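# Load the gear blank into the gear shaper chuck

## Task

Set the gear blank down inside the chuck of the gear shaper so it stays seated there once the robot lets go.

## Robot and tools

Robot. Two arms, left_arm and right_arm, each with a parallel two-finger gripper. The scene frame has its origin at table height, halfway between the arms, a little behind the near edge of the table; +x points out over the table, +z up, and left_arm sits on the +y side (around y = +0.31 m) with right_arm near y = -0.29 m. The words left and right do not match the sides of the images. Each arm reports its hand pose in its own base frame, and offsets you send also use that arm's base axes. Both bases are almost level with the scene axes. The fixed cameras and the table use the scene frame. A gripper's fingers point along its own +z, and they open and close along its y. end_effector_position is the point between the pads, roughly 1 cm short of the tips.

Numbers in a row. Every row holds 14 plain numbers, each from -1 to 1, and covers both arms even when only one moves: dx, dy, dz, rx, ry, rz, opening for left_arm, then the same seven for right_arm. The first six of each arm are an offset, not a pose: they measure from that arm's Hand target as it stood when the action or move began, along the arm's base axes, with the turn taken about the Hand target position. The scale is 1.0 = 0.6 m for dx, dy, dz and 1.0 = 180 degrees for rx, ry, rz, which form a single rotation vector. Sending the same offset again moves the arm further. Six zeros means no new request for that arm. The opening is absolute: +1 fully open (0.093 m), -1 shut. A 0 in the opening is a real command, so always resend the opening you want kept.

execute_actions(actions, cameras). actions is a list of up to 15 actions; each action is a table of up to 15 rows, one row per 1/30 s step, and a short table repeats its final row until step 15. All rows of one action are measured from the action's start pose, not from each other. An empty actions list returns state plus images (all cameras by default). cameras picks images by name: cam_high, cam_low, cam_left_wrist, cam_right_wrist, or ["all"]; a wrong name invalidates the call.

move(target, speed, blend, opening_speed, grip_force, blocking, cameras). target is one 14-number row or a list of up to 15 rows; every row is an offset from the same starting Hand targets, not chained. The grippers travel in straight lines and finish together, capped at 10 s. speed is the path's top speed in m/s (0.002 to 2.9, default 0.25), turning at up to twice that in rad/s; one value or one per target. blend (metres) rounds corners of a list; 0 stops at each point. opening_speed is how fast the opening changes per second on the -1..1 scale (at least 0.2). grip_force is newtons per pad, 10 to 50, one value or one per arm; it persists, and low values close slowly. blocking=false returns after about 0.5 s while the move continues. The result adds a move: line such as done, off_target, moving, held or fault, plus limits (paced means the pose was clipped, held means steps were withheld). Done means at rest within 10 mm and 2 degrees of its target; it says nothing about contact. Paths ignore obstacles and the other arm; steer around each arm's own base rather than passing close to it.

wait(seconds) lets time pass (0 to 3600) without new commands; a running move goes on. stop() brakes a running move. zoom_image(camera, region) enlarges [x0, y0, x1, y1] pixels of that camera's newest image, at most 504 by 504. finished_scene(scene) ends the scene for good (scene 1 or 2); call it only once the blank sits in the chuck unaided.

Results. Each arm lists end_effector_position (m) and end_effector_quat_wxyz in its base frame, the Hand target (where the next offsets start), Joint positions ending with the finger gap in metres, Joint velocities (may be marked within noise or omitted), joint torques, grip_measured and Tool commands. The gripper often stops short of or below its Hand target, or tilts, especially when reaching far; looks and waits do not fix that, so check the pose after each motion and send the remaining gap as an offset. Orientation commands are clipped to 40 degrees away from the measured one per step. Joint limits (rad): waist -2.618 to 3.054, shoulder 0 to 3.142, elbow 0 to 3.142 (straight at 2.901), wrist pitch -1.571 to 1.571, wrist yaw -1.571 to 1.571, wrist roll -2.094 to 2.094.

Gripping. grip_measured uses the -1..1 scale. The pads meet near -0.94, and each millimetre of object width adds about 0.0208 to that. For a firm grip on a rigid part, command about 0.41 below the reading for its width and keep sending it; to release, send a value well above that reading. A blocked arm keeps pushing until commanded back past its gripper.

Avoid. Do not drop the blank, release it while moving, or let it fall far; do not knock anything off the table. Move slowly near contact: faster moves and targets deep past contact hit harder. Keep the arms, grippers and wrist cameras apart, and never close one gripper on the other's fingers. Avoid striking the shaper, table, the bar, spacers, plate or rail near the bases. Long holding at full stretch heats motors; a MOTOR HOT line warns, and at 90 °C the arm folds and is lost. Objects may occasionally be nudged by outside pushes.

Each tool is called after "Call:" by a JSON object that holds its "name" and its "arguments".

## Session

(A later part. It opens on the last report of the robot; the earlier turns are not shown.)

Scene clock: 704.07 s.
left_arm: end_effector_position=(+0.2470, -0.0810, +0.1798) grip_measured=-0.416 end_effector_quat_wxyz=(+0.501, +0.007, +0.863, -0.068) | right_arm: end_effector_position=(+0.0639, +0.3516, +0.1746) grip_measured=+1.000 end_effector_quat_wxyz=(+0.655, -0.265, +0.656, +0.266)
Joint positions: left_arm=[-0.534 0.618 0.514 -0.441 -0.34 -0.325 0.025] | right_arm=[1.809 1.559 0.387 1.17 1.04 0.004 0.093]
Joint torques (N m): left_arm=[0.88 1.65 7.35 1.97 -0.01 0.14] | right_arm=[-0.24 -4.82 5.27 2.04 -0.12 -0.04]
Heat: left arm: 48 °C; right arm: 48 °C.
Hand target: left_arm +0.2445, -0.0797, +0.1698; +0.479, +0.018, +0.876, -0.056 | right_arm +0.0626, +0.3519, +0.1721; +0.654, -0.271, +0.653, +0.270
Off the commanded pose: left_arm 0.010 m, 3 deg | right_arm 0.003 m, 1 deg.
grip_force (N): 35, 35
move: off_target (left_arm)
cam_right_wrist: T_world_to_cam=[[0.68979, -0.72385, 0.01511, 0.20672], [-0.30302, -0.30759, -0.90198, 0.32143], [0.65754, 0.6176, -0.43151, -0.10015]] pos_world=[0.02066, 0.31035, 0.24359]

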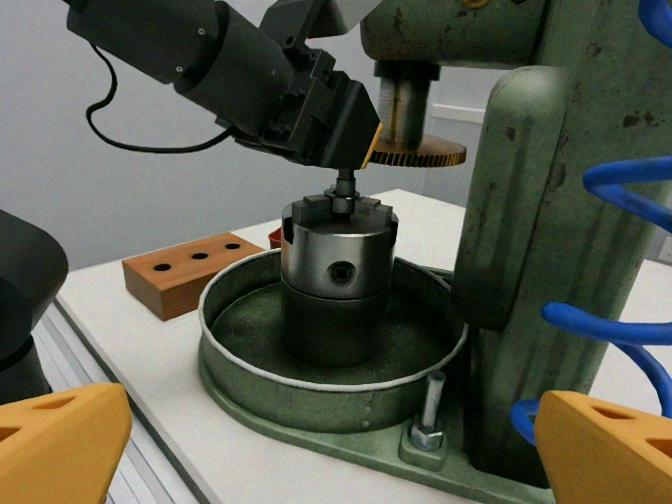

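Call:
{"name": "move", "arguments": {"target": [-0.0083, 0.0035, 0, 0.0154, 0.0063, -0.0085, -0.8, 0, 0, 0, 0, 0, 0, 1], "speed": 0.04, "grip_force": 35, "cameras": ["cam_right_wrist"]}}

Call:
{"name": "zoom_image", "arguments": {"camera": "cam_right_wrist", "region": [322, 172, 364, 204]}}

Scene clock: 733.90 s.
left_arm: end_effector_position=(+0.2454, -0.0809, +0.1799) grip_measured=-0.416 end_effector_quat_wxyz=(+0.496, +0.027, +0.866, -0.057) | right_arm: end_effector_position=(+0.0639, +0.3516, +0.1746) grip_measured=+1.000 end_effector_quat_wxyz=(+0.655, -0.265, +0.656, +0.266)
Joint positions: left_arm=[-0.534 0.621 0.526 -0.464 -0.335 -0.285 0.025] | right_arm=[1.809 1.559 0.387 1.17 1.04 0.004 0.093]
Joint torques (N m): left_arm=[0.81 1.01 8.08 1.63 -0.05 0.16] | right_arm=[-0.23 -4.79 5.27 2.04 -0.11 -0.05]
Heat: left arm: 47 °C; right arm: 48 °C.
Hand target: left_arm +0.2395, -0.0775, +0.1697; +0.469, +0.041, +0.881, -0.042 | right_arm +0.0626, +0.3519, +0.1721; +0.654, -0.271, +0.653, +0.270
Off the commanded pose: left_arm 0.012 m, 4 deg | right_arm 0.003 m, 1 deg.
grip_force (N): 35, 35
move: off_target (left_arm)
cam_right_wrist: T_world_to_cam=[[0.68979, -0.72385, 0.01511, 0.20672], [-0.30302, -0.30759, -0.90198, 0.32143], [0.65754, 0.6176, -0.43151, -0.10015]] pos_world=[0.02066, 0.31035, 0.24359]

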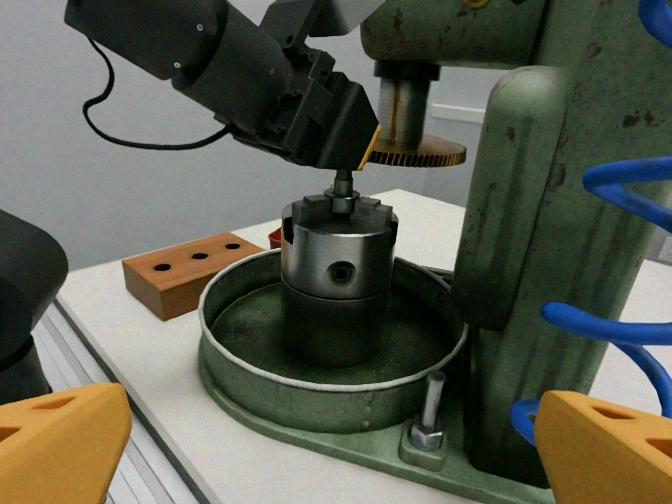

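Scaled by 12.000 from the camera's image (finer frame: 960x720).

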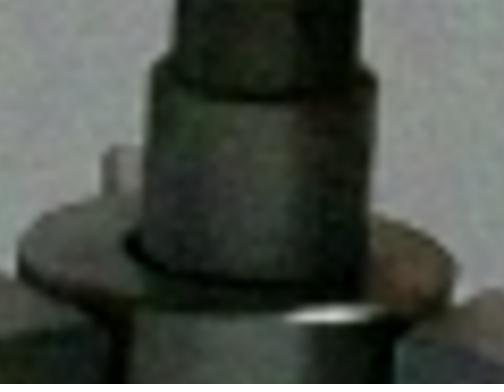

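Call:
{"name": "move", "arguments": {"target": [-0.001, 0.0032, -0.002, 0.0008, 0.0055, 0, -0.8, 0, 0, 0, 0, 0, 0, 1], "speed": 0.04, "grip_force": 35, "cameras": ["cam_right_wrist"]}}

Call:
{"name": "zoom_image", "arguments": {"camera": "cam_right_wrist", "region": [322, 172, 364, 204]}}

Scene clock: 745.23 s.
left_arm: end_effector_position=(+0.2456, -0.0795, +0.1793) grip_measured=-0.416 end_effector_quat_wxyz=(+0.490, +0.029, +0.869, -0.056) | right_arm: end_effector_position=(+0.0639, +0.3516, +0.1746) grip_measured=+1.000 end_effector_quat_wxyz=(+0.655, -0.265, +0.656, +0.266)
Joint positions: left_arm=[-0.516 0.627 0.535 -0.478 -0.315 -0.277 0.025] | right_arm=[1.809 1.559 0.387 1.17 1.04 0.004 0.093]
Joint torques (N m): left_arm=[0.69 0.84 7.97 1.58 -0.05 0.16] | right_arm=[-0.21 -4.81 5.27 2.04 -0.12 -0.05]
Heat: left arm: 46 °C; right arm: 48 °C.
Hand target: left_arm +0.2390, -0.0756, +0.1686; +0.461, +0.041, +0.885, -0.041 | right_arm +0.0626, +0.3519, +0.1721; +0.654, -0.271, +0.653, +0.270
Off the commanded pose: left_arm 0.013 m, 4 deg | right_arm 0.003 m, 1 deg.
grip_force (N): 35, 35
move: off_target (left_arm)
cam_right_wrist: T_world_to_cam=[[0.68979, -0.72385, 0.01511, 0.20672], [-0.30302, -0.30759, -0.90198, 0.32143], [0.65754, 0.6176, -0.43151, -0.10015]] pos_world=[0.02066, 0.31035, 0.24359]

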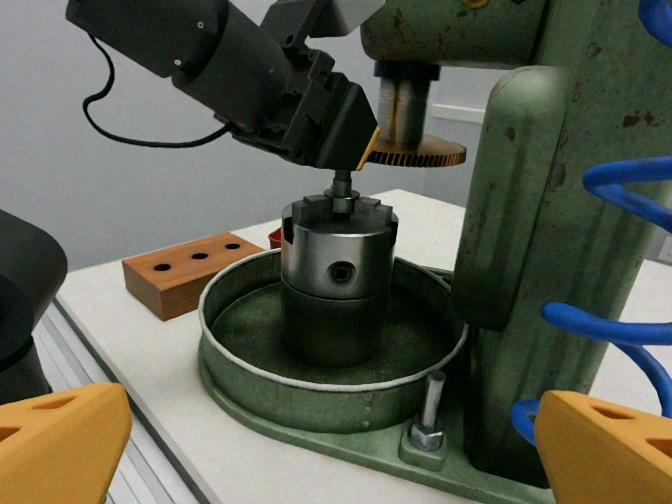

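Scaled by 12.000 from the camera's image (finer frame: 960x720).

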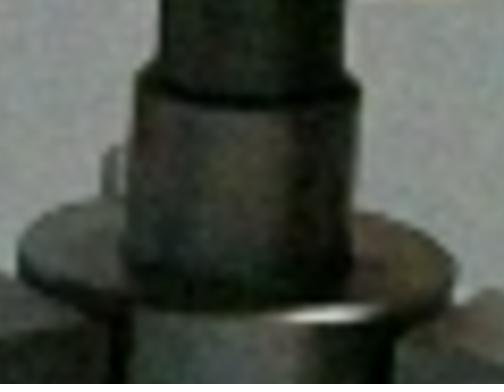

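Call:
{"name": "move", "arguments": {"target": [[0, 0, -0.0067, -0.0047, -0.033, 0, -0.8, 0, 0, 0, 0, 0, 0, 1], [0, 0, -0.0067, 0.0023, 0.0165, 0, -0.8, 0, 0, 0, 0, 0, 0, 1], [0, 0, -0.0067, -0.0150, -0.0035, 0.0085, -0.8, 0, 0, 0, 0, 0, 0, 1], [0, 0, -0.0067, 0.0142, -0.002, -0.0085, -0.8, 0, 0, 0, 0, 0, 0, 1], [0, 0, -0.0067, -0.0086, -0.0268, 0.0028, -0.8, 0, 0, 0, 0, 0, 0, 1], [0, 0, -0.0067, 0.0016, 0.011, 0, -0.8, 0, 0, 0, 0, 0, 0, 1], [0, 0, -0.0067, 0, 0, 0, -0.8, 0, 0, 0, 0, 0, 0, 1]], "speed": 0.13, "blend": 0.004, "grip_force": 32, "cameras": ["cam_right_wrist"]}}

Call:
{"name": "zoom_image", "arguments": {"camera": "cam_right_wrist", "region": [322, 172, 364, 204]}}

Scene clock: 766.20 s.
left_arm: end_effector_position=(+0.2459, -0.0799, +0.1759) grip_measured=-0.416 end_effector_quat_wxyz=(+0.484, +0.038, +0.873, -0.051) | right_arm: end_effector_position=(+0.0639, +0.3516, +0.1746) grip_measured=+1.000 end_effector_quat_wxyz=(+0.655, -0.265, +0.656, +0.266)
Joint positions: left_arm=[-0.512 0.64 0.537 -0.483 -0.306 -0.259 0.025] | right_arm=[1.809 1.559 0.387 1.17 1.04 0.004 0.093]
Joint torques (N m): left_arm=[0.38 -0.39 6.52 1.77 -0.14 0.01] | right_arm=[-0.23 -4.81 5.27 2.04 -0.11 -0.04]
Heat: left arm: 44 °C; right arm: 49 °C.
Hand target: left_arm +0.2389, -0.0756, +0.1646; +0.461, +0.041, +0.885, -0.041 | right_arm +0.0626, +0.3519, +0.1721; +0.654, -0.271, +0.653, +0.270
Off the commanded pose: left_arm 0.014 m, 3 deg | right_arm 0.003 m, 1 deg.
grip_force (N): 32, 32
move: off_target (left_arm)
cam_right_wrist: T_world_to_cam=[[0.68979, -0.72385, 0.01511, 0.20672], [-0.30302, -0.30759, -0.90198, 0.32143], [0.65754, 0.6176, -0.43151, -0.10015]] pos_world=[0.02066, 0.31035, 0.24359]

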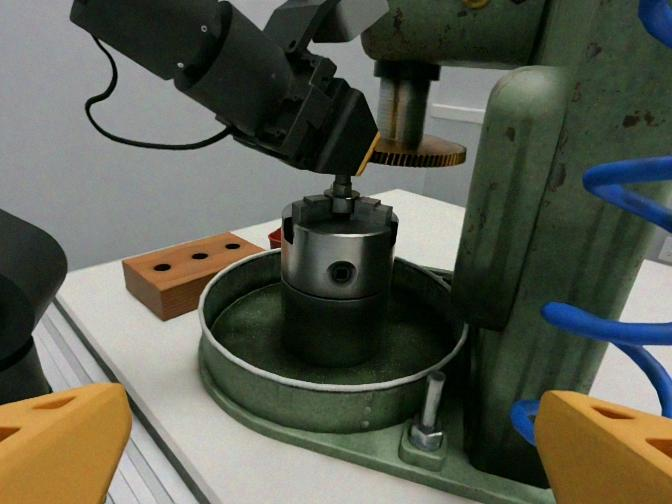

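Scaled by 12.000 from the camera's image (finer frame: 960x720).

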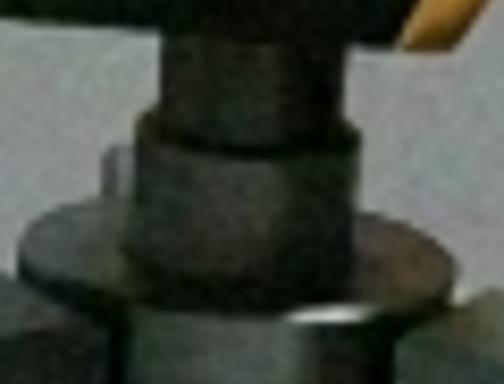

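Call:
{"name": "move", "arguments": {"target": [[-0.0025, 0.0003, -0.0133, -0.0047, -0.033, 0, -0.8, 0, 0, 0, 0, 0, 0, 1], [-0.0025, 0.0003, -0.0133, 0.0031, 0.022, 0, -0.8, 0, 0, 0, 0, 0, 0, 1], [-0.0025, 0.0003, -0.0133, -0.0150, -0.0035, 0.0085, -0.8, 0, 0, 0, 0, 0, 0, 1], [-0.0025, 0.0003, -0.0133, 0.0142, -0.002, -0.0085, -0.8, 0, 0, 0, 0, 0, 0, 1], [-0.0025, 0.0003, -0.0133, -0.0086, -0.0268, 0.0028, -0.8, 0, 0, 0, 0, 0, 0, 1], [-0.0025, 0.0003, -0.0133, 0.0023, 0.0165, 0, -0.8, 0, 0, 0, 0, 0, 0, 1], [-0.0025, 0.0003, -0.0133, 0, 0, 0, -0.8, 0, 0, 0, 0, 0, 0, 1]], "speed": 0.13, "blend": 0.004, "grip_force": 32, "cameras": ["cam_right_wrist"]}}

Call:
{"name": "zoom_image", "arguments": {"camera": "cam_right_wrist", "region": [322, 172, 364, 204]}}

Scene clock: 782.20 s.
left_arm: end_effector_position=(+0.2456, -0.0797, +0.1740) grip_measured=-0.416 end_effector_quat_wxyz=(+0.485, +0.036, +0.872, -0.053) | right_arm: end_effector_position=(+0.0639, +0.3516, +0.1746) grip_measured=+1.000 end_effector_quat_wxyz=(+0.655, -0.265, +0.656, +0.266)
Joint positions: left_arm=[-0.512 0.633 0.525 -0.473 -0.307 -0.264 0.025] | right_arm=[1.809 1.559 0.387 1.17 1.04 0.004 0.093]
Joint torques (N m): left_arm=[0.03 -0.76 4.85 1.92 -0.15 0.03] | right_arm=[-0.24 -4.82 5.26 2.04 -0.12 -0.04]
Heat: left arm: 44 °C; right arm: 49 °C.
Hand target: left_arm +0.2374, -0.0755, +0.1566; +0.461, +0.041, +0.885, -0.041 | right_arm +0.0626, +0.3519, +0.1721; +0.654, -0.271, +0.653, +0.270
Off the commanded pose: left_arm 0.020 m, 3 deg | right_arm 0.003 m, 1 deg.
grip_force (N): 32, 32
move: off_target (left_arm)
cam_right_wrist: T_world_to_cam=[[0.68979, -0.72385, 0.01511, 0.20672], [-0.30302, -0.30759, -0.90198, 0.32143], [0.65754, 0.6176, -0.43151, -0.10015]] pos_world=[0.02066, 0.31035, 0.24359]

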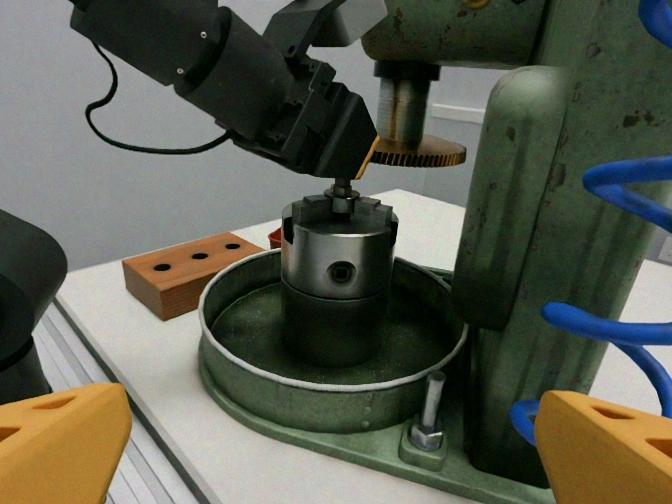

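Scaled by 12.000 from the camera's image (finer frame: 960x720).

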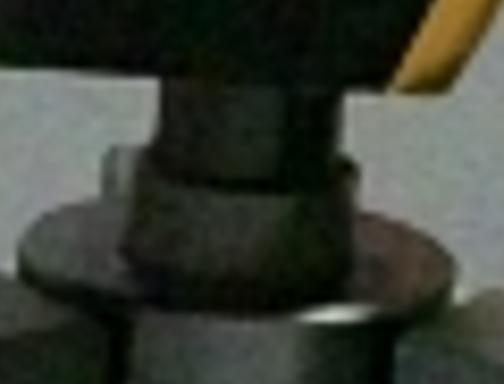

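Call:
{"name": "move", "arguments": {"target": [[-0.0033, 0.0005, -0.015, -0.0047, -0.033, 0, -0.8, 0, 0, 0, 0, 0, 0, 1], [-0.0033, 0.0005, -0.015, 0.0039, 0.0275, 0, -0.8, 0, 0, 0, 0, 0, 0, 1], [-0.0033, 0.0005, -0.015, -0.0150, -0.0035, 0.0085, -0.8, 0, 0, 0, 0, 0, 0, 1], [-0.0033, 0.0005, -0.015, 0.0142, -0.002, -0.0085, -0.8, 0, 0, 0, 0, 0, 0, 1], [-0.0033, 0.0005, -0.015, -0.0086, -0.0268, 0.0028, -0.8, 0, 0, 0, 0, 0, 0, 1], [-0.0033, 0.0005, -0.015, 0.0031, 0.022, 0, -0.8, 0, 0, 0, 0, 0, 0, 1], [-0.0033, 0.0005, -0.015, 0, 0, 0, -0.8, 0, 0, 0, 0, 0, 0, 1]], "speed": 0.13, "blend": 0.004, "grip_force": 32, "cameras": ["cam_right_wrist"]}}

Call:
{"name": "zoom_image", "arguments": {"camera": "cam_right_wrist", "region": [322, 172, 364, 204]}}

Scene clock: 794.97 s.
left_arm: end_effector_position=(+0.2446, -0.0792, +0.1626) grip_measured=-0.416 end_effector_quat_wxyz=(+0.483, +0.033, +0.873, -0.054) | right_arm: end_effector_position=(+0.0639, +0.3516, +0.1746) grip_measured=+1.000 end_effector_quat_wxyz=(+0.655, -0.265, +0.656, +0.266)
Joint positions: left_arm=[-0.511 0.623 0.482 -0.445 -0.305 -0.271 0.025] | right_arm=[1.809 1.559 0.387 1.17 1.04 0.004 0.093]
Joint torques (N m): left_arm=[-0.62 -1.18 5.22 1.84 -0.22 0.07] | right_arm=[-0.21 -4.81 5.27 2.05 -0.12 -0.05]
Heat: left arm: 44 °C; right arm: 49 °C.
Hand target: left_arm +0.2354, -0.0752, +0.1475; +0.461, +0.041, +0.885, -0.041 | right_arm +0.0626, +0.3519, +0.1721; +0.654, -0.271, +0.653, +0.270
Off the commanded pose: left_arm 0.018 m, 3 deg | right_arm 0.003 m, 1 deg.
grip_force (N): 32, 32
move: off_target (left_arm)
cam_right_wrist: T_world_to_cam=[[0.68979, -0.72385, 0.01511, 0.20672], [-0.30302, -0.30759, -0.90198, 0.32143], [0.65754, 0.6176, -0.43151, -0.10015]] pos_world=[0.02066, 0.31035, 0.24359]

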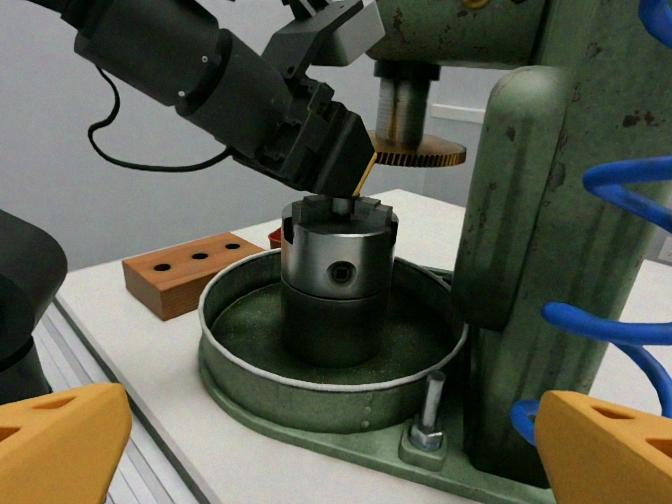

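Scaled by 12.000 from the camera's image (finer frame: 960x720).

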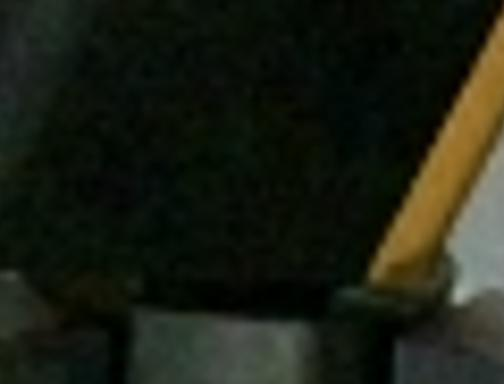

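Call:
{"name": "move", "arguments": {"target": [0.0153, -0.0067, 0.0303, -0.0098, -0.0154, 0.0001, -0.8, 0, 0, 0, 0, 0, 0, 1], "speed": 0.1, "grip_force": 32, "cameras": ["cam_left_wrist", "cam_right_wrist"]}}

Call:
{"name": "zoom_image", "arguments": {"camera": "cam_right_wrist", "region": [310, 130, 380, 210]}}

Scene clock: 821.77 s.
left_arm: end_effector_position=(+0.2449, -0.0794, +0.1631) grip_measured=-0.416 end_effector_quat_wxyz=(+0.484, +0.033, +0.873, -0.055) | right_arm: end_effector_position=(+0.0639, +0.3516, +0.1746) grip_measured=+1.000 end_effector_quat_wxyz=(+0.655, -0.265, +0.656, +0.266)
Joint positions: left_arm=[-0.511 0.623 0.482 -0.443 -0.305 -0.271 0.025] | right_arm=[1.809 1.559 0.387 1.17 1.04 0.004 0.093]
Joint torques (N m): left_arm=[0.18 -0.1 7.82 2.27 -0.14 0.08] | right_arm=[-0.23 -4.82 5.27 2.04 -0.12 -0.04]
Heat: left arm: 45 °C; right arm: 49 °C.
Hand target: left_arm +0.2446, -0.0792, +0.1657; +0.483, +0.035, +0.873, -0.054 | right_arm +0.0626, +0.3519, +0.1721; +0.654, -0.271, +0.653, +0.270
Off the commanded pose: left_arm 0.003 m, 0 deg | right_arm 0.003 m, 1 deg.
grip_force (N): 32, 32
move: done
cam_left_wrist: T_world_to_cam=[[-0.10204, -0.99185, 0.07632, -0.06536], [-0.84006, 0.04483, -0.54064, 0.3346], [0.53281, -0.11929, -0.83778, 0.08384]] pos_world=[0.22975, -0.06983, 0.25612]
cam_right_wrist: T_world_to_cam=[[0.68979, -0.72385, 0.01511, 0.20672], [-0.30302, -0.30759, -0.90198, 0.32143], [0.65754, 0.6176, -0.43151, -0.10015]] pos_world=[0.02066, 0.31035, 0.24359]

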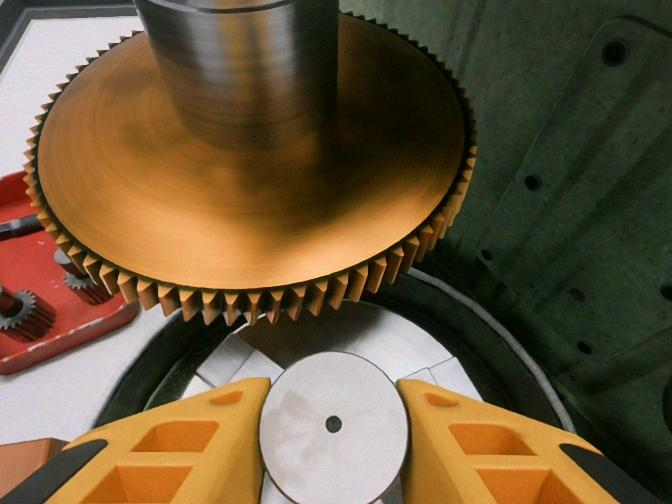

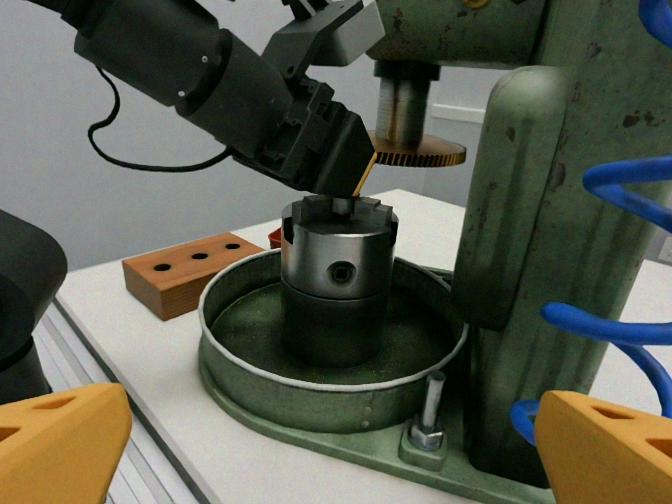

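Scaled by 6.300 from the camera's image (finer frame: 960x720).

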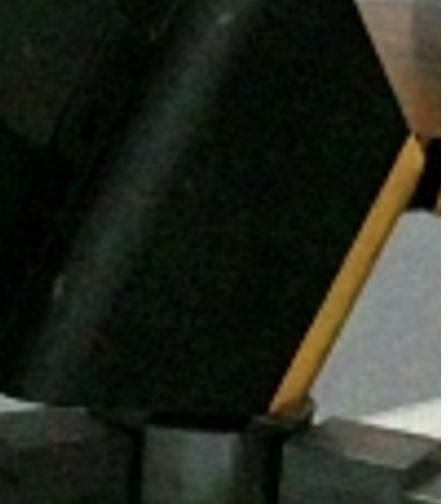

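Call:
{"name": "move", "arguments": {"target": [0, 0, 0, 0, 0, 0, 0.0, 0, 0, 0, 0, 0, 0, 1], "opening_speed": 0.6, "cameras": ["cam_left_wrist"]}}

Scene clock: 828.60 s.
left_arm: end_effector_position=(+0.2445, -0.0791, +0.1624) grip_measured=-0.003 end_effector_quat_wxyz=(+0.482, +0.033, +0.874, -0.054) | right_arm: end_effector_position=(+0.0639, +0.3516, +0.1746) grip_measured=+1.000 end_effector_quat_wxyz=(+0.655, -0.265, +0.656, +0.266)
Joint positions: left_arm=[-0.511 0.623 0.482 -0.446 -0.305 -0.271 0.045] | right_arm=[1.809 1.559 0.387 1.17 1.04 0.004 0.093]
Joint torques (N m): left_arm=[0.14 -0.1 7.73 2.33 -0.14 0.07] | right_arm=[-0.23 -4.79 5.3 2.04 -0.12 -0.04]
Heat: left arm: 45 °C; right arm: 49 °C.
Hand target: left_arm +0.2446, -0.0792, +0.1657; +0.483, +0.035, +0.873, -0.054 | right_arm +0.0626, +0.3519, +0.1721; +0.654, -0.271, +0.653, +0.270
Off the commanded pose: left_arm 0.003 m, 0 deg | right_arm 0.003 m, 1 deg.
grip_force (N): 32, 32
move: done
cam_left_wrist: T_world_to_cam=[[-0.10183, -0.99197, 0.07498, -0.06505], [-0.84171, 0.04574, -0.53798, 0.33388], [0.53024, -0.11789, -0.83961, 0.0846]] pos_world=[0.22955, -0.06983, 0.25553]

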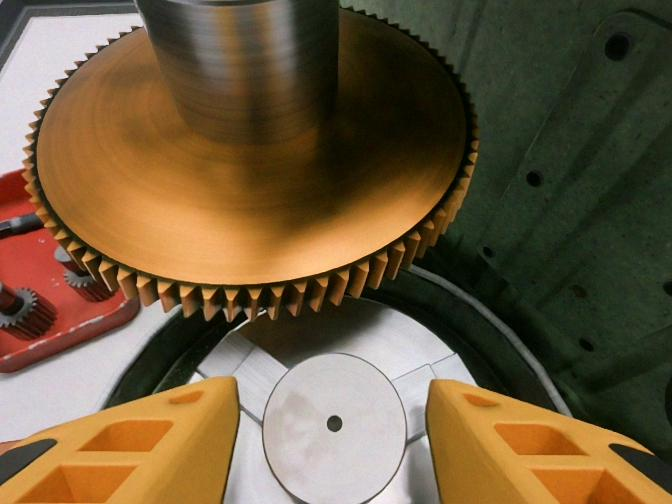

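Call:
{"name": "move", "arguments": {"target": [[0, 0, 0, 0, 0, 0, 0.25, 0, 0, 0, 0, 0, 0, 1], [-0.0132, 0.0018, 0.022, 0, 0, 0, 0.25, 0, 0, 0, 0, 0, 0, 1], [-0.099, 0.014, 0.075, 0, 0, 0, 0.25, 0, 0, 0, 0, 0, 0, 1]], "speed": 0.15, "blend": [0, 0.005, 0], "cameras": ["cam_left_wrist", "cam_right_wrist"]}}

Call:
{"name": "zoom_image", "arguments": {"camera": "cam_right_wrist", "region": [310, 130, 380, 210]}}

Scene clock: 857.20 s.
left_arm: end_effector_position=(+0.1849, -0.0709, +0.2034) grip_measured=+0.248 end_effector_quat_wxyz=(+0.480, +0.042, +0.875, -0.052) | right_arm: end_effector_position=(+0.0639, +0.3516, +0.1746) grip_measured=+1.000 end_effector_quat_wxyz=(+0.655, -0.265, +0.656, +0.266)
Joint positions: left_arm=[-0.836 0.45 0.668 -0.9 -0.562 -0.468 0.057] | right_arm=[1.809 1.559 0.387 1.17 1.04 0.004 0.093]
Joint torques (N m): left_arm=[-0.51 2.44 8.27 2.12 -0.37 -0.09] | right_arm=[-0.23 -4.82 5.26 2.04 -0.12 -0.04]
Heat: left arm: 46 °C; right arm: 49 °C.
Hand target: left_arm +0.1852, -0.0708, +0.2108; +0.483, +0.035, +0.873, -0.054 | right_arm +0.0626, +0.3519, +0.1721; +0.654, -0.271, +0.653, +0.270
Off the commanded pose: left_arm 0.007 m, 1 deg | right_arm 0.003 m, 1 deg.
grip_force (N): 32, 32
move: done
cam_left_wrist: T_world_to_cam=[[-0.11434, -0.99147, 0.06265, -0.06109], [-0.84294, 0.06345, -0.53425, 0.30615], [0.52571, -0.11389, -0.843, 0.15334]] pos_world=[0.17047, -0.06253, 0.29666]
cam_right_wrist: T_world_to_cam=[[0.68979, -0.72385, 0.01511, 0.20672], [-0.30302, -0.30759, -0.90198, 0.32143], [0.65754, 0.6176, -0.43151, -0.10015]] pos_world=[0.02066, 0.31035, 0.24359]

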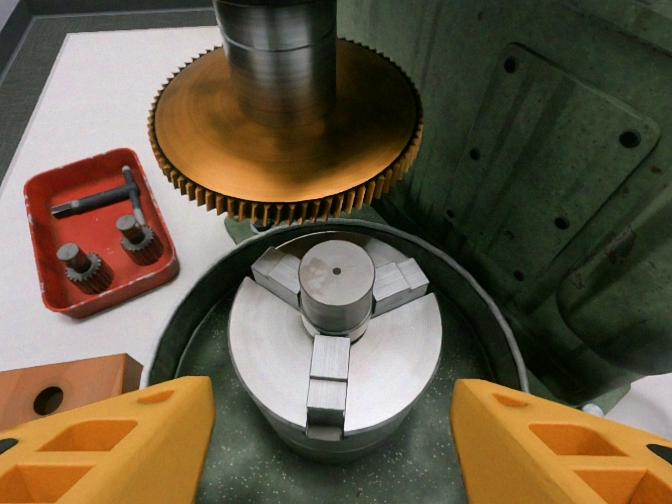

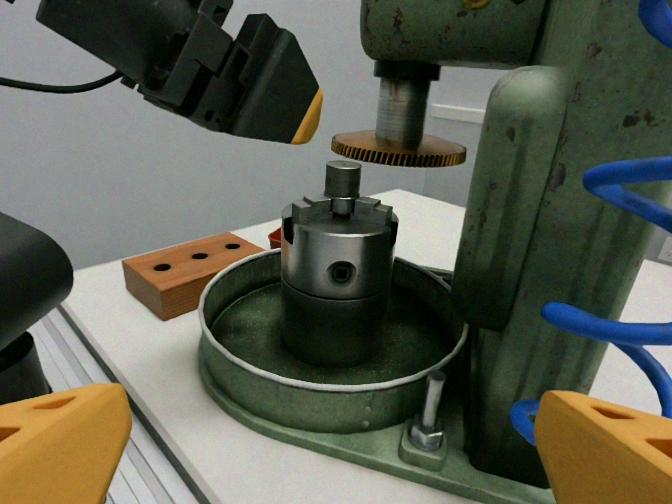

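Scaled by 6.300 from the camera's image (finer frame: 960x720).

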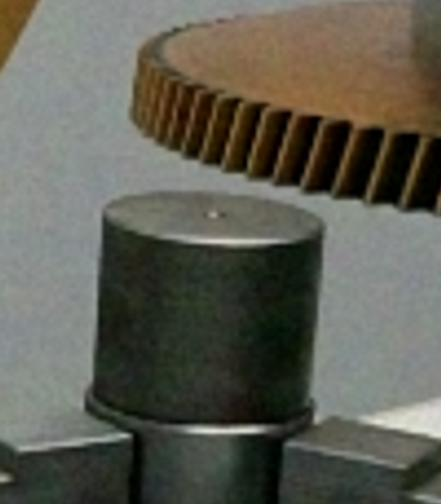

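Call:
{"name": "finished_scene", "arguments": {"scene": 2}}

The scene is finished: the task was done.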